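# Lift the scoop by its handle, bowl up and level

## Task

Raise the scoop off the table. When the scene ends, the hand belonging to whichever arm had its base closer to the scoop at the outset must grip the scoop's handle securely, hold it clearly above the table, keep it level and keep its hollow facing upward. The second arm may assist along the way.

## Robot and tools

ROBOT. There are two arms. left_arm carries a left hand and its base sits on the +y side at (+0.039, +0.354, +0.042) m. right_arm carries a right hand and its base is at (-0.003, -0.304, +0.021) m. Both bases are turned only slightly about z. Compare the scoop's starting position with these two points to decide which hand has to finish holding it. A post is fixed behind the arms. Loose objects can get an occasional small shove from outside.

FRAMES. In the scene frame the origin sits at table-top height, halfway between the nominal bases, with +z up, +x out over the table and left_arm toward +y. The names left and right do not refer to sides of the images. Each arm reports its hand point (end_effector_position in m, end_effector_quat_wxyz) in its own base frame, and these readings may be a few cm off. The hand point moves with the palm. It lies 0.05 m in front of the palm and 0.15 m out from the wrist face. Its +z runs along the straight fingers and its +y points out of the palm. On the right hand +x points across the palm away from the thumb; on the left hand +x points toward the thumb. Straight fingertips reach 0.06-0.07 m past the point along +z, with their centre lines 0.06 m behind it along -y. A wrist bracket on the little-finger side can strike objects.

ROW LAYOUT. Every row has 28 numbers, each between -1 and 1, and both arms are always included. Positions 1-6 are left_arm dx, dy, dz, rx, ry, rz. Positions 7-14 are the left hand: little, ring, middle, index, thumb_bend, thumb_turn, force_limit, speed. Positions 15-20 are right_arm dx..rz and 21-28 are the right hand in the same order. The pose numbers are offsets, not poses. They count from that arm's Hand target as it stood when the action or call began, along that arm's own base axes. The value 1.0 stands for 0.6 m or 180 degrees. rx, ry, rz together form one rotation vector about the Hand target's position. Sending the same offset again moves the hand further. Six zeros means no new request for that arm. Each step, the orientation command is clipped to within 40 degrees of the measured orientation.

HAND NUMBERS. A finger at +1 is straight/open and at -1 is curled shut. thumb_bend runs from +1 straight to -1 fully bent. thumb_turn runs from +1 beside the palm to -1 in front of it, facing the fingers. force_limit maps linearly from about 0 N at -1 to 10 N at +1 (15 N for the two thumb motors). speed rises from nearly zero at -1 to full at +0.48 and stays full above that; a full stroke takes 0.49 s. Hands have no 'unchanged' value. To keep a hand as it is, resend the eight numbers it last carried out; before any have been sent, use hand_measured plus hand_force_limit and hand_speed. With the thumb in front of the palm, a full grasp suits objects about 0.035-0.065 m thick, and handles down to about 0.025 m can be held. For a soft grip, close at speed -0.94 or slower. To grip harder, raise force_limit and send a target more closed than hand_measured. To loosen, send a target more open than hand_measured.

TOOLS.
execute_actions(actions, cameras): actions is a list of actions. Each action is a list of up to 15 rows, one row per 1/30 s step. If an action has fewer rows, its last row is held until step 15. Images are returned only when actions is empty or when cameras asks for them.
move(target, speed, blend, blocking, cameras): target is either one 28-number row or a list of up to 15 rows. Every row is an offset from the same starting Hand targets, not from the row before. speed is the path's top speed in m/s, from 0.002 to 4.3, default 0.25; rotation is capped at twice that in rad/s. blend is a corner radius in m, with 0 meaning stop at each target. All paths finish together and are cut off after 10 s. Moves do not avoid obstacles, and the hand lags and drifts more at higher speed. blocking=false returns after roughly 0.5 s while the motion continues.
wait(seconds 0-3600), stop(), zoom_image(camera, region [x0,y0,x1,y1], at most 504 by 504 px), show_instructions(), finished_scene(scene=1).
Cameras: cam_high, cam_low, cam_left_wrist, cam_right_wrist, each 672x504.

RESULTS. Each result gives Hand target (the last commanded pose after clipping, which the next offsets count from), Joint positions/velocities/torques, and hand_measured, hand_stopped_by (moving, target, force, stalled, fault), hand_load_n (positive when something pushes a finger open; a grip that has been lost drops to about 0), hand_force_limit and hand_speed. It also shows Actions left. A move adds a 'move:' line: done, off_target, moving, held or fault, with limits=paced or held. A hand coming to rest 1-3 cm short, usually low, is common. The next execute_actions call asks for the target again. If the hand still falls short, send the gap as an offset. When the wrist is close to the first joint's axis, a small motion can swing the whole arm.

AVOID. Do not drop the scoop, not even by a few mm, and do not release it while it moves. Avoid slams, hard pushes, overloading fingers, and heavy loads swung fast. The arms, hands or fingers must never press against each other. Do not strike the post or the table hard. Nothing may leave the table. Motors heat up when holding loads, when the arm is stretched out, or when pushing against something it cannot reach. A MOTOR HOT line is a warning; at 100 °C that arm drops and stays down for 30-60 s. To stop pushing, command a target back on the near side of the hand point.

Each tool is called after "Request:" by a JSON object that holds its "op" and its "data", one argument or row to a line.

Reference images:

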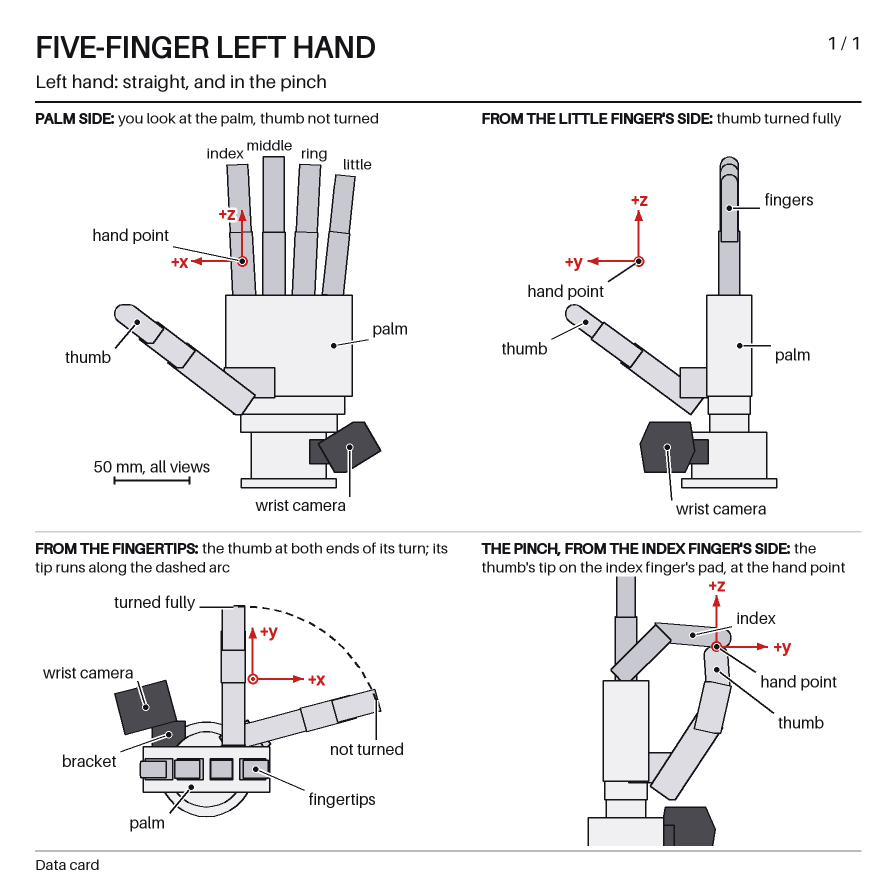

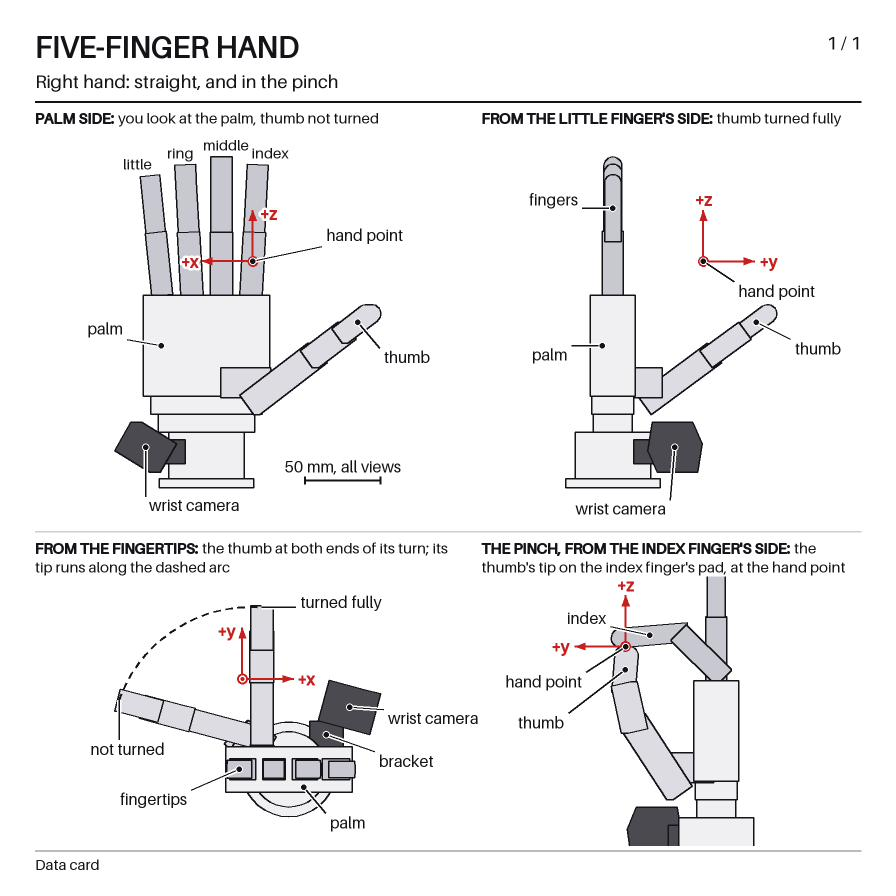

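## Session

Request:
{"op": "execute_actions", "data": {
  "actions": []
}}

Scene clock: 0.00 s.
left_arm: end_effector_position=(+0.6063, +0.4862, +0.1582) hand_measured=(+1.000, +1.000, +1.000, +1.000, +1.000, +1.000) hand_load_n=(+0.0, +0.0, +0.0, +0.0, +0.0, +0.0) hand_stopped_by=(target, target, target, target, target, target) hand_force_limit=0.00 hand_speed=-0.80 end_effector_quat_wxyz=(-0.168, +0.865, -0.386, +0.274) | right_arm: end_effector_position=(+0.6810, -0.0358, +0.1775) hand_measured=(+1.000, +1.000, +1.000, +1.000, +1.000, +1.000) hand_load_n=(+0.0, +0.0, +0.0, +0.0, +0.0, +0.0) hand_stopped_by=(target, target, target, target, target, target) hand_force_limit=0.00 hand_speed=-0.80 end_effector_quat_wxyz=(+0.375, +0.725, -0.130, +0.563)
Joint positions: left_arm=[0.811 2.264 2.31 -1.079 0.393 -0.03] | right_arm=[0.245 1.984 1.304 0.523 1.004 -1.848]
Joint velocities: within noise
Joint torques (N m): no reading
Heat: left arm: hottest waist 29 °C; right arm: hottest waist 28 °C.
Hand target: left_arm +0.6097, +0.4898, +0.1579; -0.172, +0.864, -0.386, +0.275 | right_arm +0.6853, -0.0347, +0.1784; +0.374, +0.723, -0.132, +0.566

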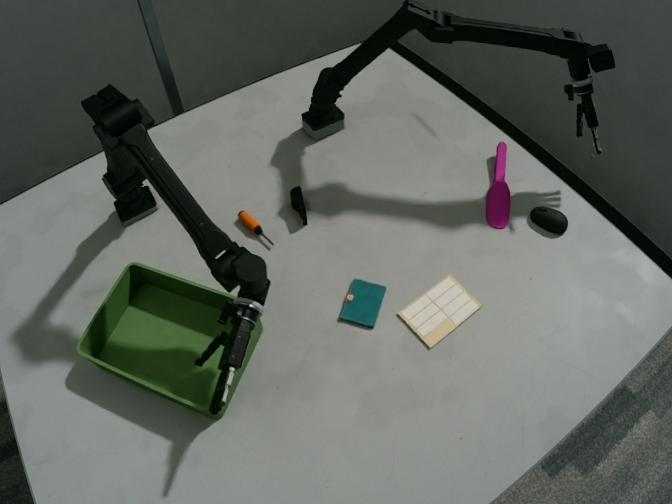

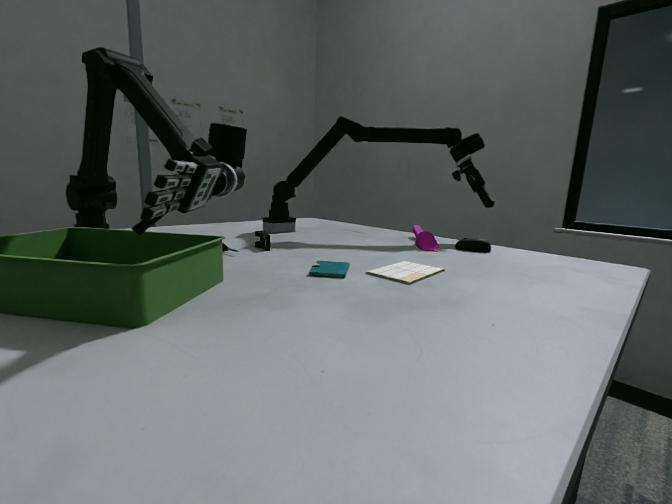

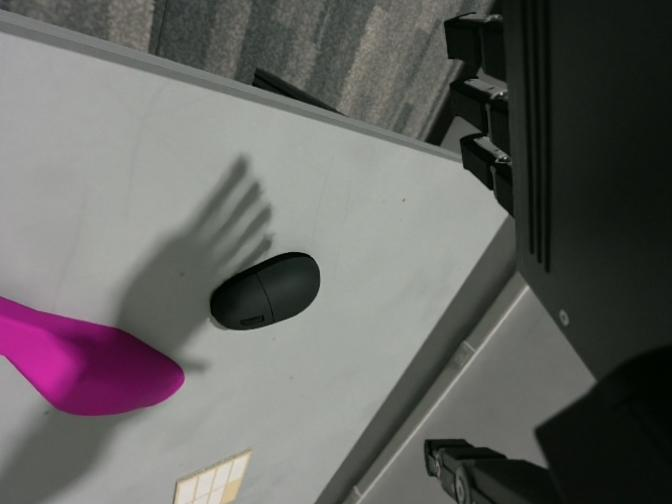

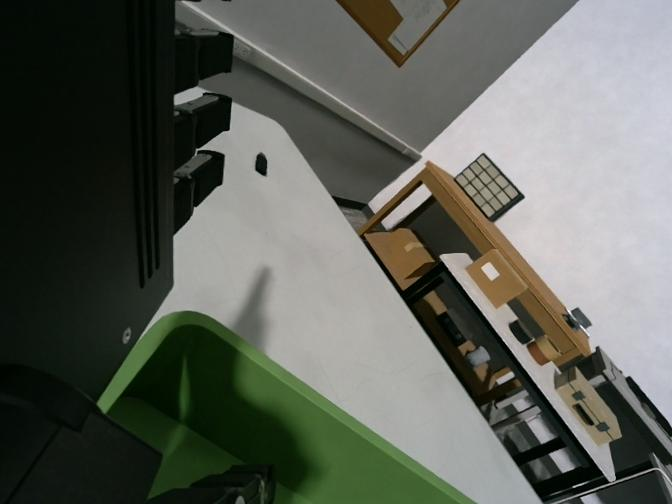

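Request:
{"op": "zoom_image", "data": {
  "camera": "cam_high",
  "region": [430, 120, 600, 250]
}}

Request:
{"op": "zoom_image", "data": {
  "camera": "cam_low",
  "region": [370, 190, 530, 310]
}}

Request:
{"op": "zoom_image", "data": {
  "camera": "cam_left_wrist",
  "region": [0, 200, 340, 460]
}}

Scaled by 2.965 from the camera's image (finer frame: 960x720).

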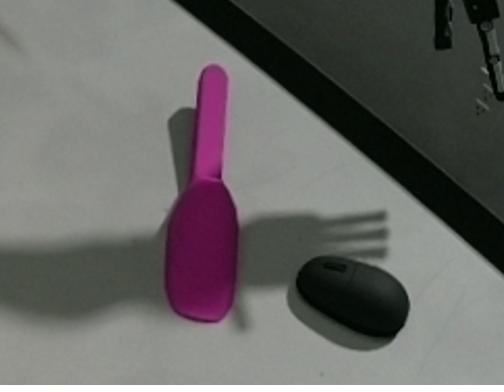

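Scaled by 3.150 from the camera's image (finer frame: 960x720).

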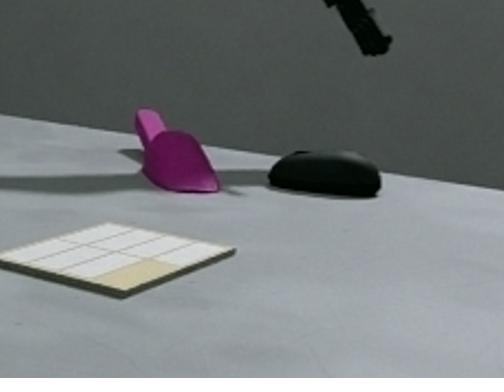

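Scaled by 1.482 from the camera's image (finer frame: 960x720).

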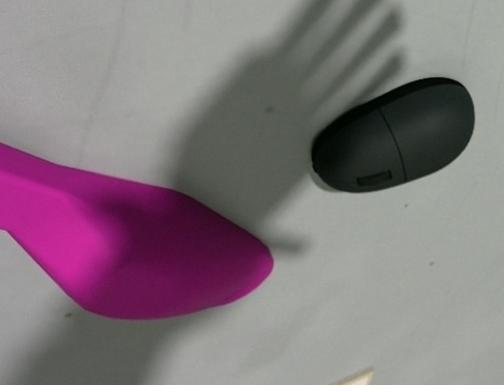

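Request:
{"op": "move", "data": {
  "target": [-0.1195,-0.3647,0.153,-0.0493,0.204,0.0602,1,1,1,1,1,1,0,-0.8,0,0,0,0,0,0,1,1,1,1,1,1,0,-0.8],
  "cameras": ["all"]
}}

Scene clock: 12.63 s.
left_arm: end_effector_position=(+0.5397, +0.2693, +0.2556) hand_measured=(+1.000, +1.000, +1.000, +1.000, +1.000, +1.000) hand_load_n=(+0.5, +0.0, +0.0, +0.0, +0.0, +0.0) hand_stopped_by=(target, target, target, target, target, target) hand_force_limit=0.00 hand_speed=-0.80 end_effector_quat_wxyz=(-0.034, +0.946, -0.319, +0.035) | right_arm: end_effector_position=(+0.6810, -0.0358, +0.1775) hand_measured=(+1.000, +1.000, +1.000, +1.000, +1.000, +1.000) hand_load_n=(+0.0, +0.0, +0.0, +0.0, +0.0, +0.0) hand_stopped_by=(target, target, target, target, target, target) hand_force_limit=0.00 hand_speed=-0.80 end_effector_quat_wxyz=(+0.375, +0.725, -0.130, +0.563)
Joint positions: left_arm=[0.551 2.019 2.241 -1.696 0.011 -0.369] | right_arm=[0.245 1.984 1.304 0.523 1.004 -1.848]
Joint torques (N m): left_arm=[-0.44 -21.36 8.68 -0.12 -0.27 -0.12] | right_arm=[1.14 -18.02 8.61 1.07 0.19 -0.04]
Heat: left arm: hottest shoulder 30 °C; right arm: hottest waist 28 °C.
Hand target: left_arm +0.5381, +0.2708, +0.2497; +0.000, +0.949, -0.317, +0.001 | right_arm +0.6853, -0.0347, +0.1784; +0.374, +0.723, -0.132, +0.566
Off the commanded pose: left_arm 0.006 m, 5 deg | right_arm 0.005 m, 0 deg.
joint sent to its limit (left arm) — joint 4 (wrist pitch), lower limit. The joint targets are off in orientation, not in position.
move: off_target (left_arm)

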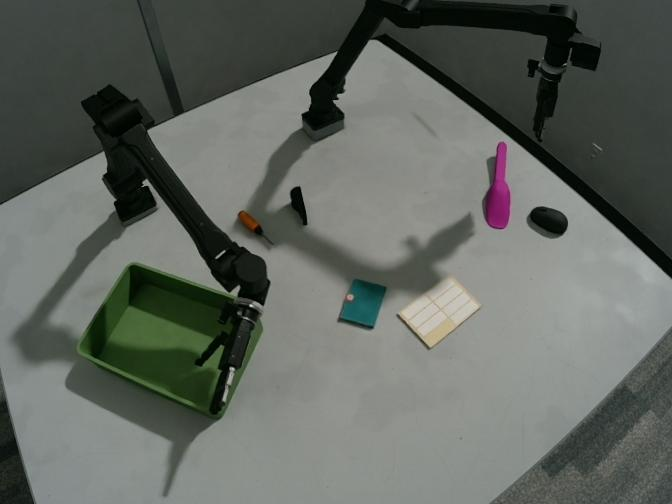

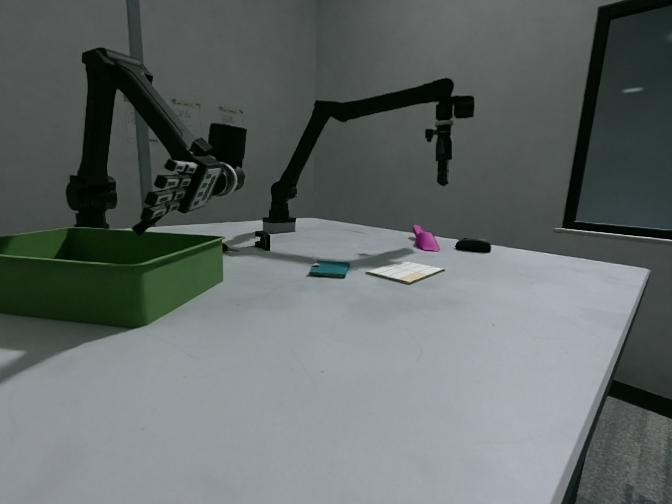

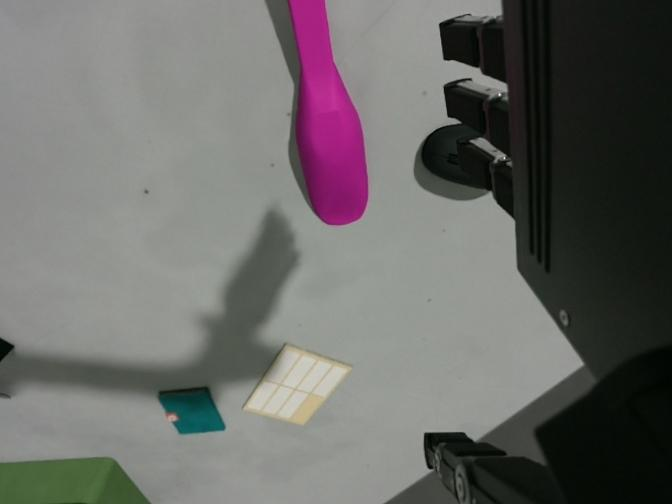

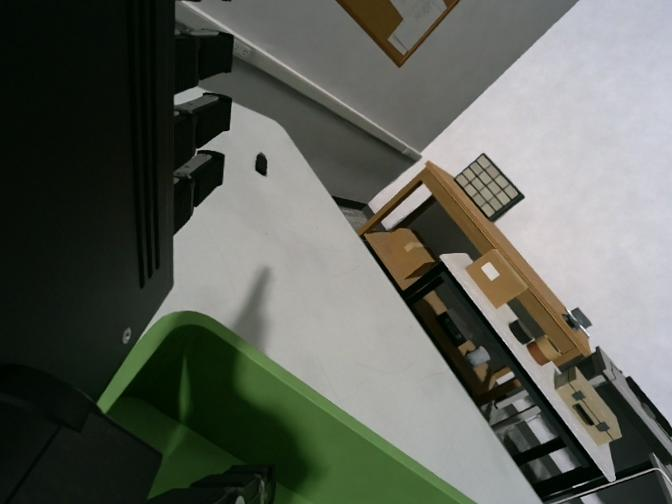

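Request:
{"op": "zoom_image", "data": {
  "camera": "cam_left_wrist",
  "region": [240, 0, 440, 240]
}}

Request:
{"op": "zoom_image", "data": {
  "camera": "cam_low",
  "region": [400, 215, 500, 265]
}}

Scaled by 2.100 from the camera's image (finer frame: 960x720).

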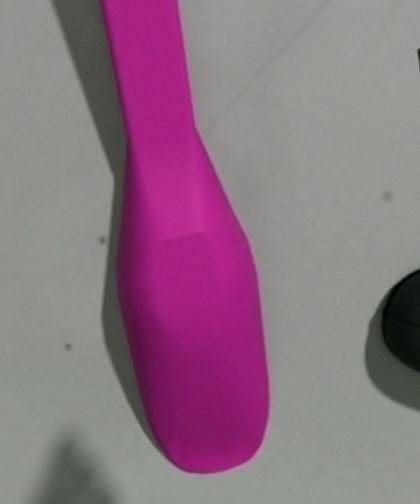

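Scaled by 5.040 from the camera's image (finer frame: 960x720).

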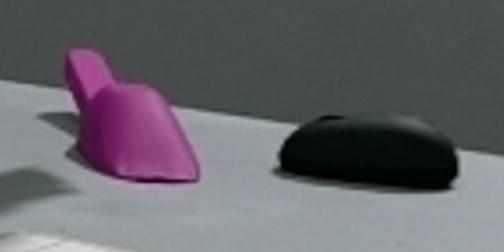

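Request:
{"op": "move", "data": {
  "target": [-0.152,0.175,-0.183,0,0,-0.022,1,1,1,1,1,1,0,-0.8,0,0,0,0,0,0,1,1,1,1,1,1,0,-0.8],
  "cameras": ["cam_high","cam_low","cam_left_wrist"]
}}

Request:
{"op": "zoom_image", "data": {
  "camera": "cam_left_wrist",
  "region": [150, 0, 500, 400]
}}

Scene clock: 26.60 s.
left_arm: end_effector_position=(+0.4445, +0.3762, +0.1550) hand_measured=(+1.000, +1.000, +1.000, +1.000, +1.000, +1.000) hand_load_n=(+0.0, +0.0, +0.0, +0.0, +0.0, +0.0) hand_stopped_by=(target, target, target, target, target, target) hand_force_limit=0.00 hand_speed=-0.80 end_effector_quat_wxyz=(-0.008, +0.939, -0.343, +0.006) | right_arm: end_effector_position=(+0.6810, -0.0358, +0.1775) hand_measured=(+1.000, +1.000, +1.000, +1.000, +1.000, +1.000) hand_load_n=(+0.0, +0.0, +0.0, +0.0, +0.5, +0.0) hand_stopped_by=(target, target, target, target, target, target) hand_force_limit=0.00 hand_speed=-0.80 end_effector_quat_wxyz=(+0.375, +0.725, -0.130, +0.563)
Joint positions: left_arm=[0.767 2.03 1.99 -1.51 0.003 -0.103] | right_arm=[0.245 1.984 1.304 0.523 1.004 -1.848]
Joint torques (N m): left_arm=[-1.03 -19.96 8.73 0.4 -0.24 0.07] | right_arm=[1.2 -17.96 8.59 1.07 0.18 -0.04]
Heat: left arm: hottest elbow 31 °C; right arm: hottest waist 28 °C.
Hand target: left_arm +0.4468, +0.3760, +0.1401; +0.000, +0.937, -0.349, +0.001 | right_arm +0.6853, -0.0347, +0.1784; +0.374, +0.723, -0.132, +0.566
Off the commanded pose: left_arm 0.015 m, 1 deg | right_arm 0.005 m, 0 deg.
move: off_target (left_arm)

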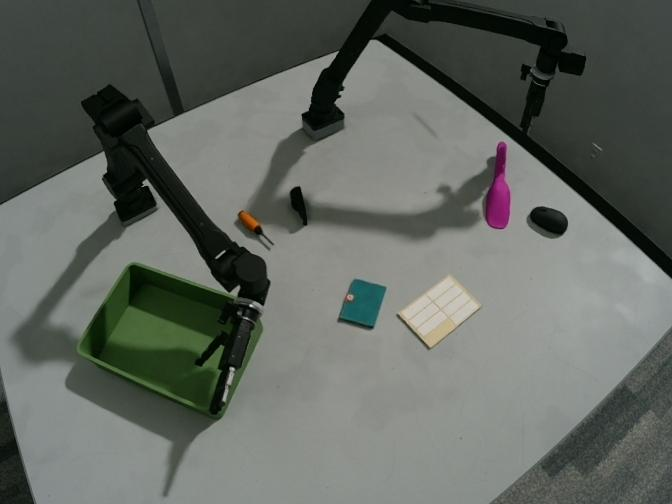

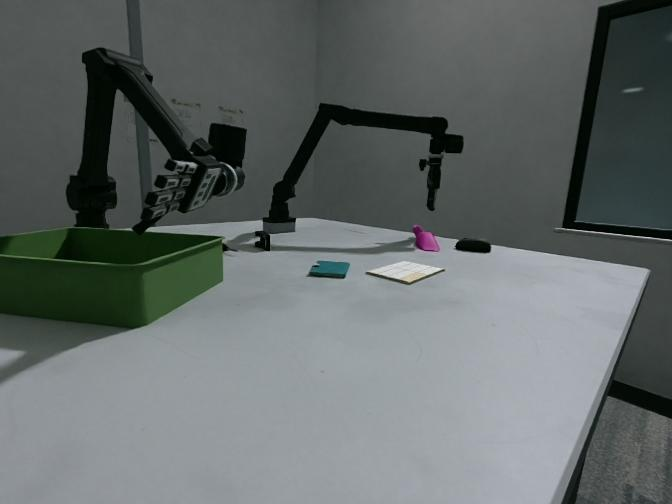

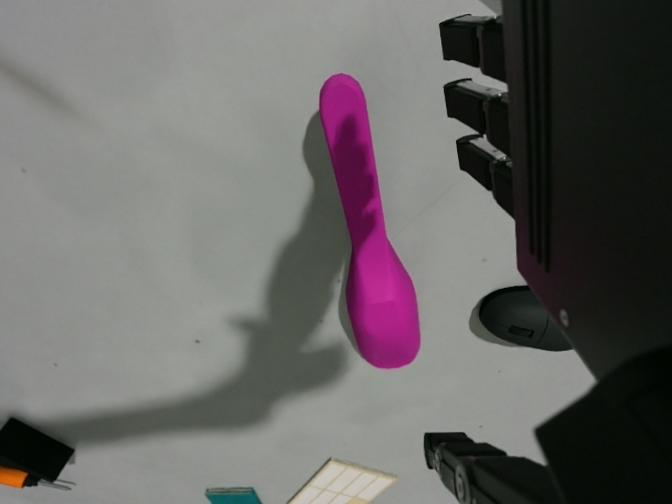

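Scaled by 1.260 from the camera's image (finer frame: 960x720).

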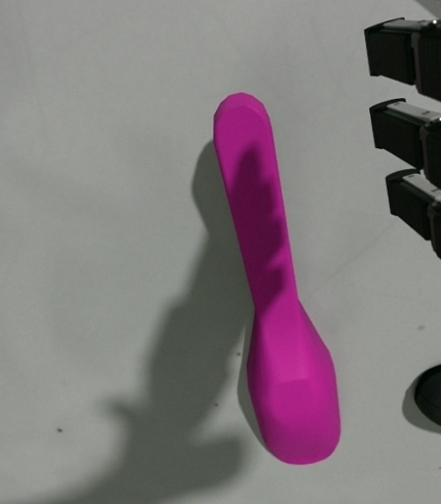

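Request:
{"op": "zoom_image", "data": {
  "camera": "cam_left_wrist",
  "region": [320, 220, 450, 390]
}}

Scaled by 2.965 from the camera's image (finer frame: 960x720).

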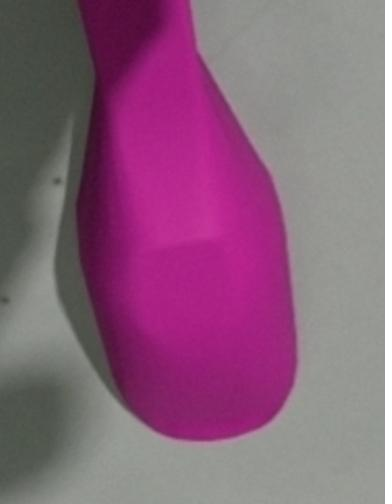

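Request:
{"op": "zoom_image", "data": {
  "camera": "cam_low",
  "region": [405, 218, 450, 258]
}}

Request:
{"op": "zoom_image", "data": {
  "camera": "cam_high",
  "region": [470, 130, 530, 240]
}}

Scaled by 11.200 from the camera's image (finer frame: 960x720).

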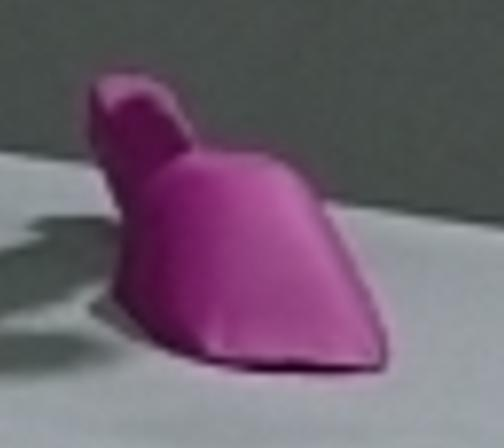

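Scaled by 4.582 from the camera's image (finer frame: 960x720).

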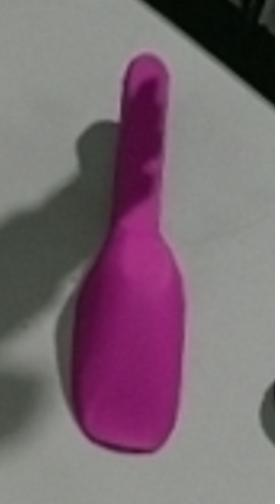

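Request:
{"op": "move", "data": {
  "target": [0.087,-0.0533,-0.1035,0.185,-0.167,-0.0147,1,1,1,1,1,1,0,-0.8,0,0,0,0,0,0,1,1,1,1,1,1,0,-0.8],
  "cameras": ["cam_high","cam_low","cam_left_wrist"]
}}

Scene clock: 43.67 s.
left_arm: end_effector_position=(+0.4969, +0.3450, +0.0746) hand_measured=(+1.000, +1.000, +1.000, +1.000, +1.000, +1.000) hand_load_n=(+0.0, +0.0, +0.0, +0.0, +0.0, +0.0) hand_stopped_by=(target, target, target, target, target, target) hand_force_limit=0.00 hand_speed=-0.80 end_effector_quat_wxyz=(-0.349, +0.860, -0.347, +0.138) | right_arm: end_effector_position=(+0.6810, -0.0358, +0.1775) hand_measured=(+1.000, +1.000, +1.000, +1.000, +1.000, +1.000) hand_load_n=(+0.0, +0.0, +0.0, +0.0, +0.0, +0.0) hand_stopped_by=(target, target, target, target, target, target) hand_force_limit=0.00 hand_speed=-0.80 end_effector_quat_wxyz=(+0.375, +0.725, -0.130, +0.563)
Joint positions: left_arm=[0.629 1.67 1.147 -0.287 -0.127 -0.124] | right_arm=[0.245 1.984 1.304 0.523 1.004 -1.848]
Joint torques (N m): left_arm=[-0.85 -16.73 8.46 1.87 -0.37 -0.09] | right_arm=[1.14 -18.02 8.61 1.09 0.19 -0.04]
Heat: left arm: hottest shoulder 33 °C; right arm: hottest shoulder 29 °C.
Hand target: left_arm +0.4990, +0.3439, +0.0779; -0.355, +0.858, -0.344, +0.142 | right_arm +0.6853, -0.0347, +0.1784; +0.374, +0.723, -0.132, +0.566
Off the commanded pose: left_arm 0.004 m, 1 deg | right_arm 0.005 m, 0 deg.
move: done

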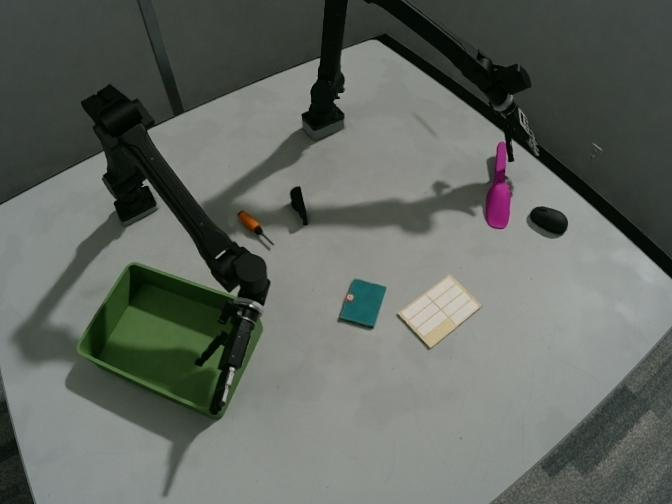

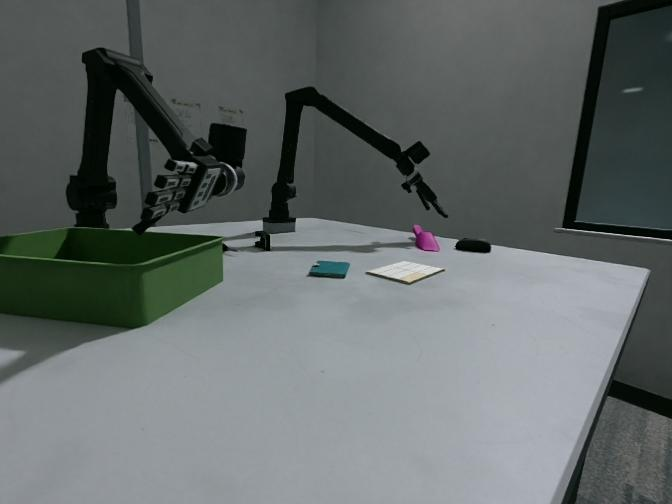

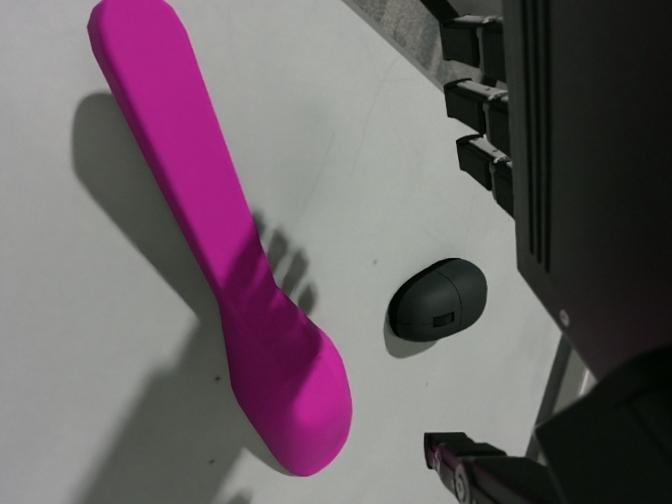

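Request:
{"op": "zoom_image", "data": {
  "camera": "cam_left_wrist",
  "region": [400, 0, 672, 250]
}}

Request:
{"op": "zoom_image", "data": {
  "camera": "cam_high",
  "region": [440, 60, 600, 240]
}}

Request:
{"op": "zoom_image", "data": {
  "camera": "cam_low",
  "region": [380, 130, 500, 260]
}}

Scaled by 1.853 from the camera's image (finer frame: 960x720).

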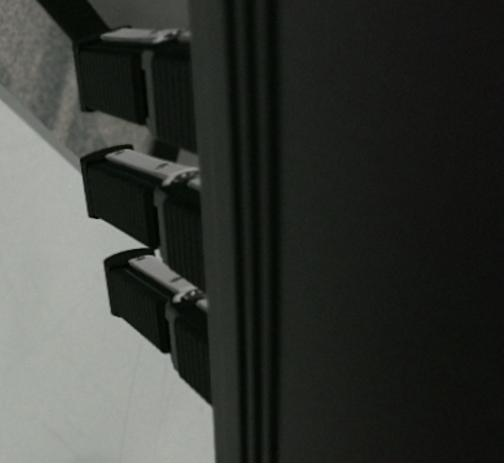

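Scaled by 2.800 from the camera's image (finer frame: 960x720).

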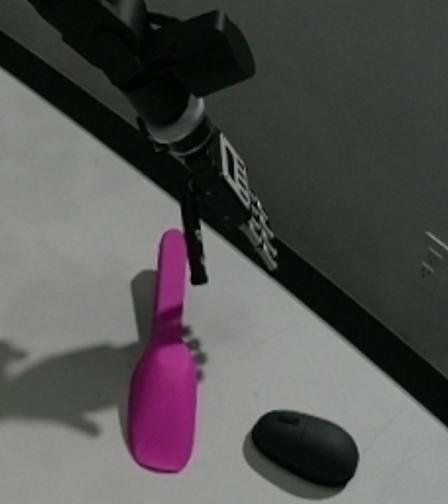

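Scaled by 3.877 from the camera's image (finer frame: 960x720).

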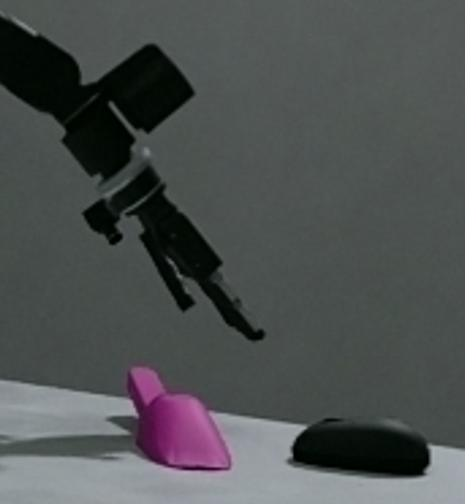

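Request:
{"op": "move", "data": {
  "target": [0,0,0,0,0,0,1,1,1,0,0,-1,0,-0.3,0,0,0,0,0,0,1,1,1,1,1,1,0,-0.8],
  "cameras": ["cam_left_wrist"]
}}

Scene clock: 55.57 s.
left_arm: end_effector_position=(+0.4969, +0.3451, +0.0746) hand_measured=(+1.000, +1.000, +1.000, +0.000, +0.000, -1.000) hand_load_n=(+0.0, +0.0, +0.0, +0.0, +0.0, +0.0) hand_stopped_by=(target, target, target, target, target, target) hand_force_limit=0.00 hand_speed=-0.30 end_effector_quat_wxyz=(-0.350, +0.860, -0.347, +0.138) | right_arm: end_effector_position=(+0.6810, -0.0358, +0.1775) hand_measured=(+1.000, +1.000, +1.000, +1.000, +1.000, +1.000) hand_load_n=(+0.0, +0.0, +0.0, +0.0, +0.0, +0.0) hand_stopped_by=(target, target, target, target, target, target) hand_force_limit=0.00 hand_speed=-0.80 end_effector_quat_wxyz=(+0.375, +0.725, -0.130, +0.563)
Joint positions: left_arm=[0.629 1.67 1.147 -0.286 -0.127 -0.124] | right_arm=[0.245 1.984 1.304 0.523 1.004 -1.848]
Joint torques (N m): left_arm=[-0.79 -16.67 8.47 1.95 -0.37 -0.08] | right_arm=[1.2 -18.02 8.61 1.09 0.18 -0.04]
Heat: left arm: hottest shoulder 33 °C; right arm: hottest shoulder 30 °C.
Hand target: left_arm +0.4990, +0.3439, +0.0779; -0.355, +0.858, -0.344, +0.142 | right_arm +0.6853, -0.0347, +0.1784; +0.374, +0.723, -0.132, +0.566
Off the commanded pose: left_arm 0.004 m, 1 deg | right_arm 0.005 m, 0 deg.
move: done

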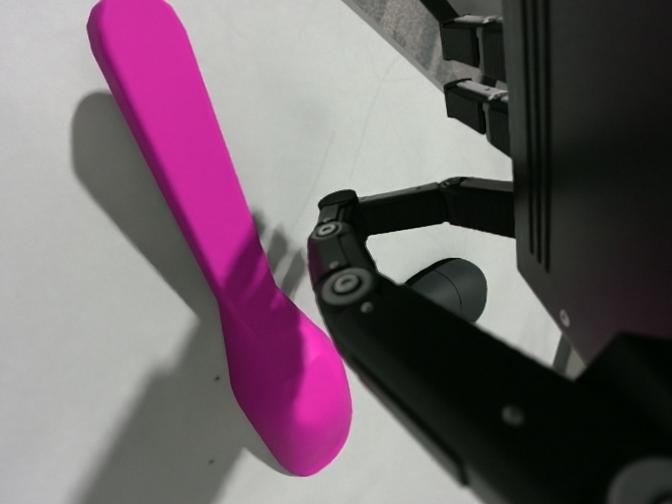

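Request:
{"op": "move", "data": {
  "target": [-0.0167,-0.045,-0.083,0.0268,0.0282,0,1,1,1,1,1,-1,0,-0.3,0,0,0,0,0,0,1,1,1,1,1,1,0,-0.8],
  "cameras": ["cam_high","cam_low","cam_left_wrist"],
  "speed": 0.12
}}

Request:
{"op": "zoom_image", "data": {
  "camera": "cam_low",
  "region": [380, 130, 500, 260]
}}

Scene clock: 65.20 s.
left_arm: end_effector_position=(+0.4900, +0.3180, +0.0411) hand_measured=(+1.000, +1.000, +1.000, +1.000, +1.000, -1.000) hand_load_n=(+0.0, +0.0, +0.0, +0.0, +0.0, +0.0) hand_stopped_by=(target, target, target, target, target, target) hand_force_limit=0.00 hand_speed=-0.30 end_effector_quat_wxyz=(-0.379, +0.847, -0.359, +0.095) | right_arm: end_effector_position=(+0.6810, -0.0358, +0.1775) hand_measured=(+1.000, +1.000, +1.000, +1.000, +1.000, +1.000) hand_load_n=(+0.0, +0.0, +0.0, +0.0, +0.0, +0.0) hand_stopped_by=(target, target, target, target, target, target) hand_force_limit=0.00 hand_speed=-0.80 end_effector_quat_wxyz=(+0.375, +0.725, -0.130, +0.563)
Joint positions: left_arm=[0.55 1.672 1.042 -0.173 -0.266 -0.111] | right_arm=[0.245 1.984 1.304 0.523 1.004 -1.848]
Joint torques (N m): left_arm=[-0.79 -13.33 8.01 1.92 -0.47 0.1] | right_arm=[1.14 -18.02 8.61 1.09 0.19 -0.04]
Heat: left arm: hottest elbow 34 °C; right arm: hottest elbow 31 °C.
Hand target: left_arm +0.4889, +0.3169, +0.0281; -0.375, +0.848, -0.365, +0.089 | right_arm +0.6853, -0.0347, +0.1784; +0.374, +0.723, -0.132, +0.566
Off the commanded pose: left_arm 0.013 m, 1 deg | right_arm 0.005 m, 0 deg.
move: off_target (left_arm)

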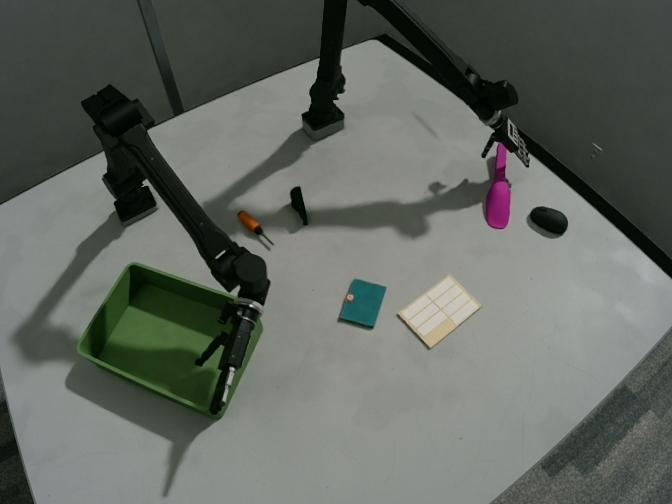

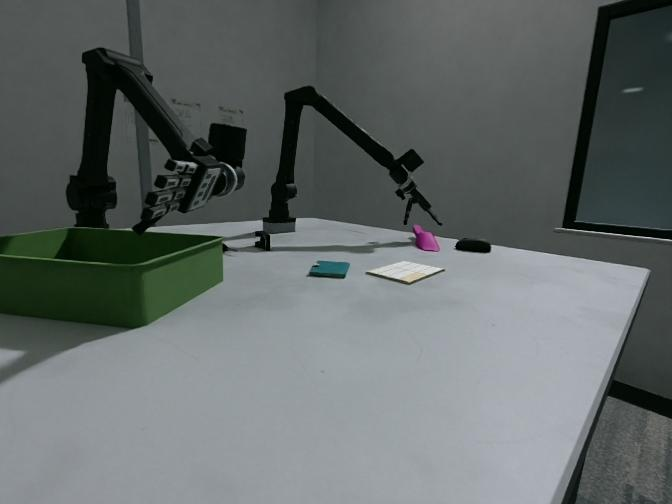

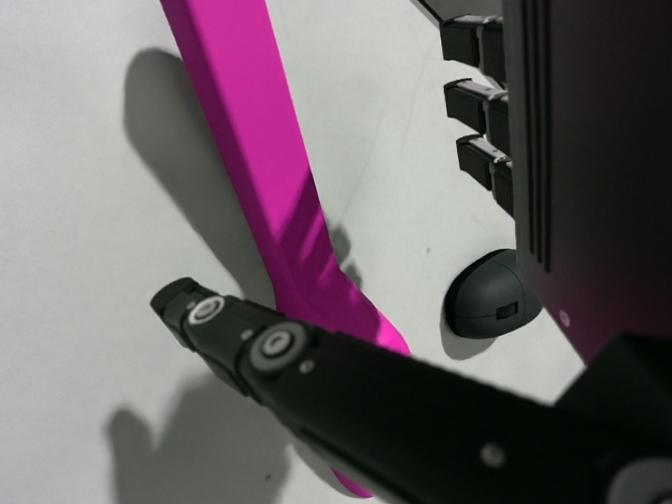

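Scaled by 3.877 from the camera's image (finer frame: 960x720).

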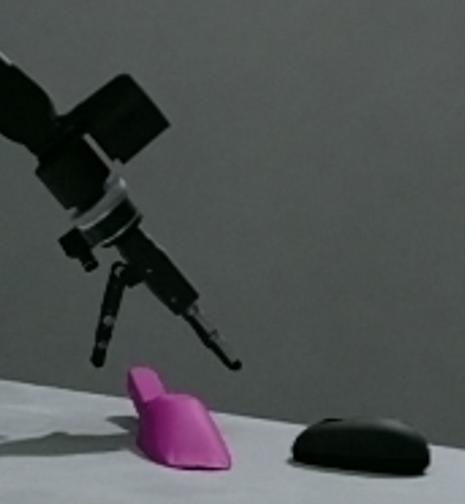

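Request:
{"op": "move", "data": {
  "target": [-0.0332,0.0,-0.030,0,0,0,1,1,1,1,1,-1,0,-0.3,0,0,0,0,0,0,1,1,1,1,1,1,0,-0.8],
  "cameras": ["cam_high","cam_low","cam_left_wrist"],
  "speed": 0.08
}}

Request:
{"op": "zoom_image", "data": {
  "camera": "cam_low",
  "region": [380, 160, 480, 260]
}}

Scene clock: 70.83 s.
left_arm: end_effector_position=(+0.4715, +0.3146, +0.0196) hand_measured=(+1.000, +1.000, +1.000, +1.000, +1.000, -1.000) hand_load_n=(+0.0, +0.0, +0.0, +0.0, +0.0, +0.0) hand_stopped_by=(target, target, target, target, target, target) hand_force_limit=0.00 hand_speed=-0.30 end_effector_quat_wxyz=(-0.378, +0.847, -0.362, +0.093) | right_arm: end_effector_position=(+0.6810, -0.0358, +0.1775) hand_measured=(+1.000, +1.000, +1.000, +1.000, +1.000, +1.000) hand_load_n=(+0.0, +0.0, +0.0, +0.0, +0.0, +0.0) hand_stopped_by=(target, target, target, target, target, target) hand_force_limit=0.00 hand_speed=-0.80 end_effector_quat_wxyz=(+0.375, +0.725, -0.130, +0.563)
Joint positions: left_arm=[0.564 1.672 0.972 -0.106 -0.257 -0.095] | right_arm=[0.245 1.984 1.304 0.523 1.004 -1.848]
Joint torques (N m): left_arm=[0.15 -13.27 7.72 1.95 -0.27 0.11] | right_arm=[1.14 -18.02 8.59 1.09 0.19 -0.04]
Heat: left arm: hottest elbow 34 °C; right arm: hottest shoulder 31 °C.
Hand target: left_arm +0.4691, +0.3168, +0.0101; -0.375, +0.848, -0.365, +0.089 | right_arm +0.6853, -0.0347, +0.1784; +0.374, +0.723, -0.132, +0.566
Off the commanded pose: left_arm 0.010 m, 1 deg | right_arm 0.005 m, 0 deg.
move: done

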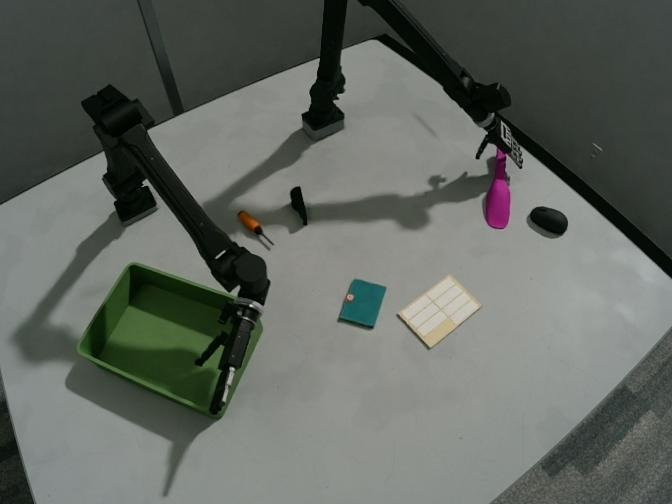

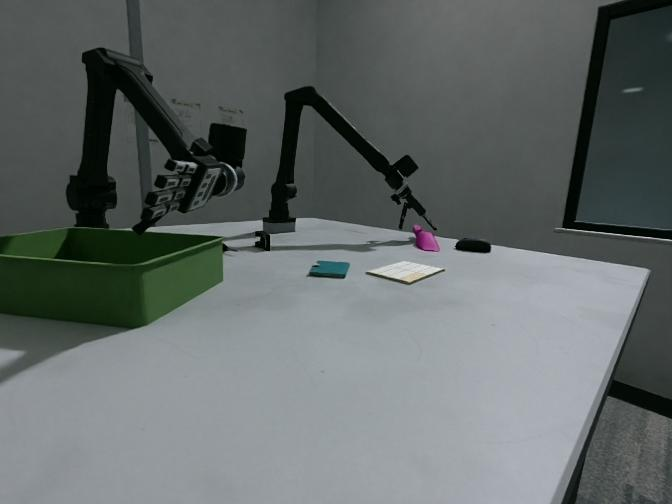

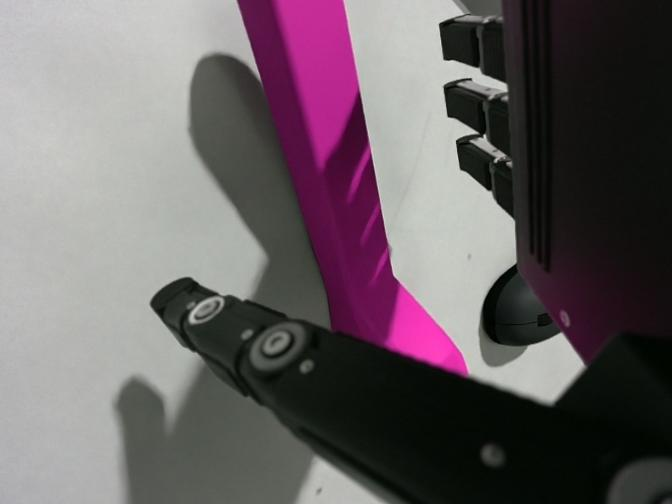

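Scaled by 5.040 from the camera's image (finer frame: 960x720).

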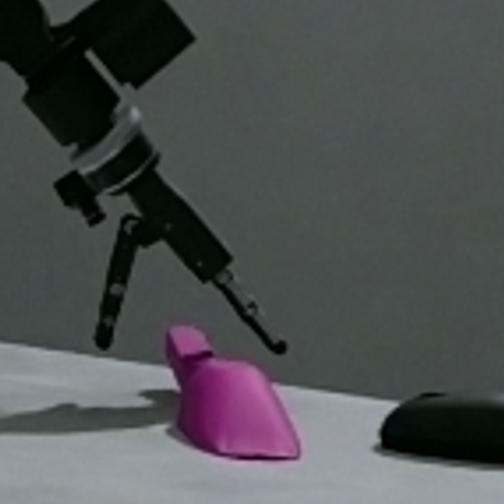

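Request:
{"op": "move", "data": {
  "target": [-0.0075,-0.0067,-0.0268,0,0,0,1,1,1,1,1,-1,0,-0.3,0,0,0,0,0,0,1,1,1,1,1,1,0,-0.8],
  "cameras": ["cam_high","cam_low","cam_left_wrist"],
  "speed": 0.05
}}

Request:
{"op": "zoom_image", "data": {
  "camera": "cam_low",
  "region": [380, 160, 480, 260]
}}

Scene clock: 73.83 s.
left_arm: end_effector_position=(+0.4670, +0.3116, +0.0044) hand_measured=(+1.000, +1.000, +1.000, +1.000, +1.000, -1.000) hand_load_n=(+0.0, +0.0, +0.0, +0.0, +0.0, +0.0) hand_stopped_by=(target, target, target, target, target, target) hand_force_limit=0.00 hand_speed=-0.30 end_effector_quat_wxyz=(-0.379, +0.847, -0.362, +0.093) | right_arm: end_effector_position=(+0.6810, -0.0358, +0.1775) hand_measured=(+1.000, +1.000, +1.000, +1.000, +1.000, +1.000) hand_load_n=(+0.0, +0.5, +0.0, +0.0, +0.0, +0.0) hand_stopped_by=(target, target, target, target, target, target) hand_force_limit=0.00 hand_speed=-0.80 end_effector_quat_wxyz=(+0.375, +0.725, -0.130, +0.563)
Joint positions: left_arm=[0.564 1.688 0.941 -0.056 -0.256 -0.095] | right_arm=[0.245 1.984 1.304 0.523 1.004 -1.848]
Joint torques (N m): left_arm=[-0.38 -12.86 7.43 1.91 -0.32 0.08] | right_arm=[1.14 -18.02 8.61 1.09 0.19 -0.04]
Heat: left arm: hottest elbow 34 °C; right arm: hottest shoulder 31 °C.
Hand target: left_arm +0.4647, +0.3127, -0.0060; -0.375, +0.847, -0.365, +0.089 | right_arm +0.6853, -0.0347, +0.1784; +0.374, +0.723, -0.132, +0.566
Off the commanded pose: left_arm 0.011 m, 1 deg | right_arm 0.005 m, 0 deg.
move: off_target (left_arm)

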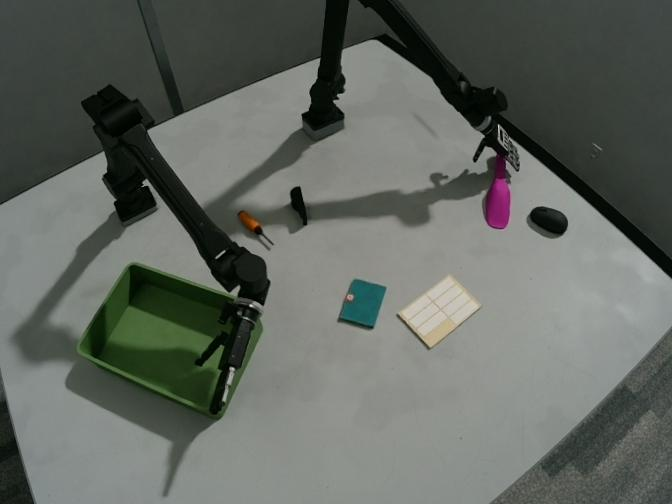

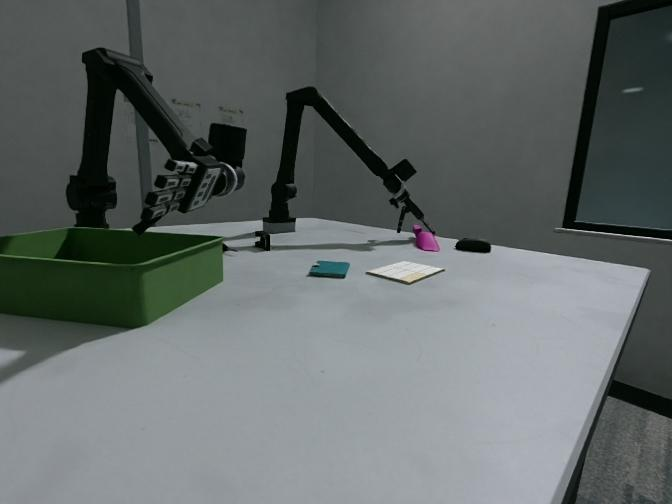

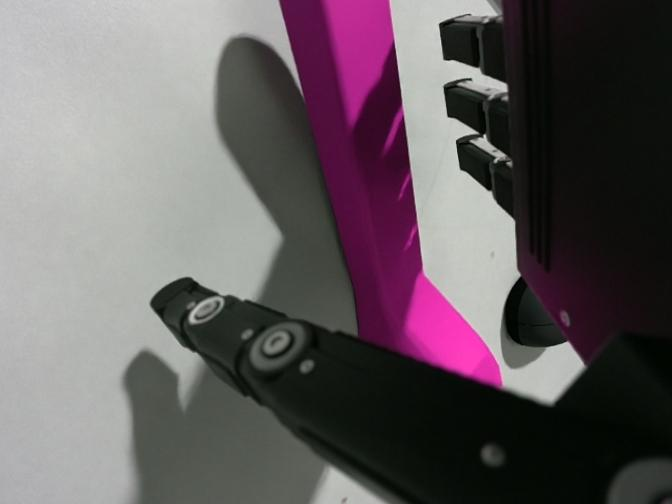

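Scaled by 5.040 from the camera's image (finer frame: 960x720).

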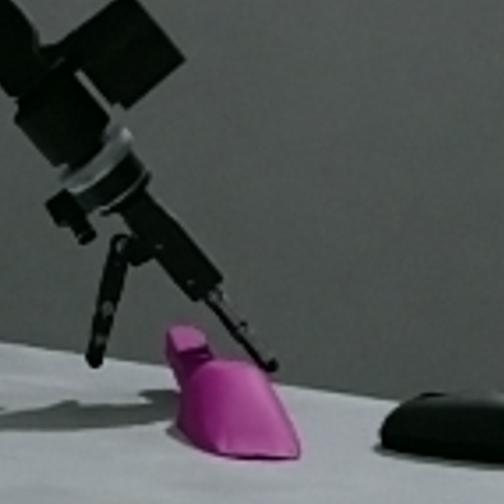

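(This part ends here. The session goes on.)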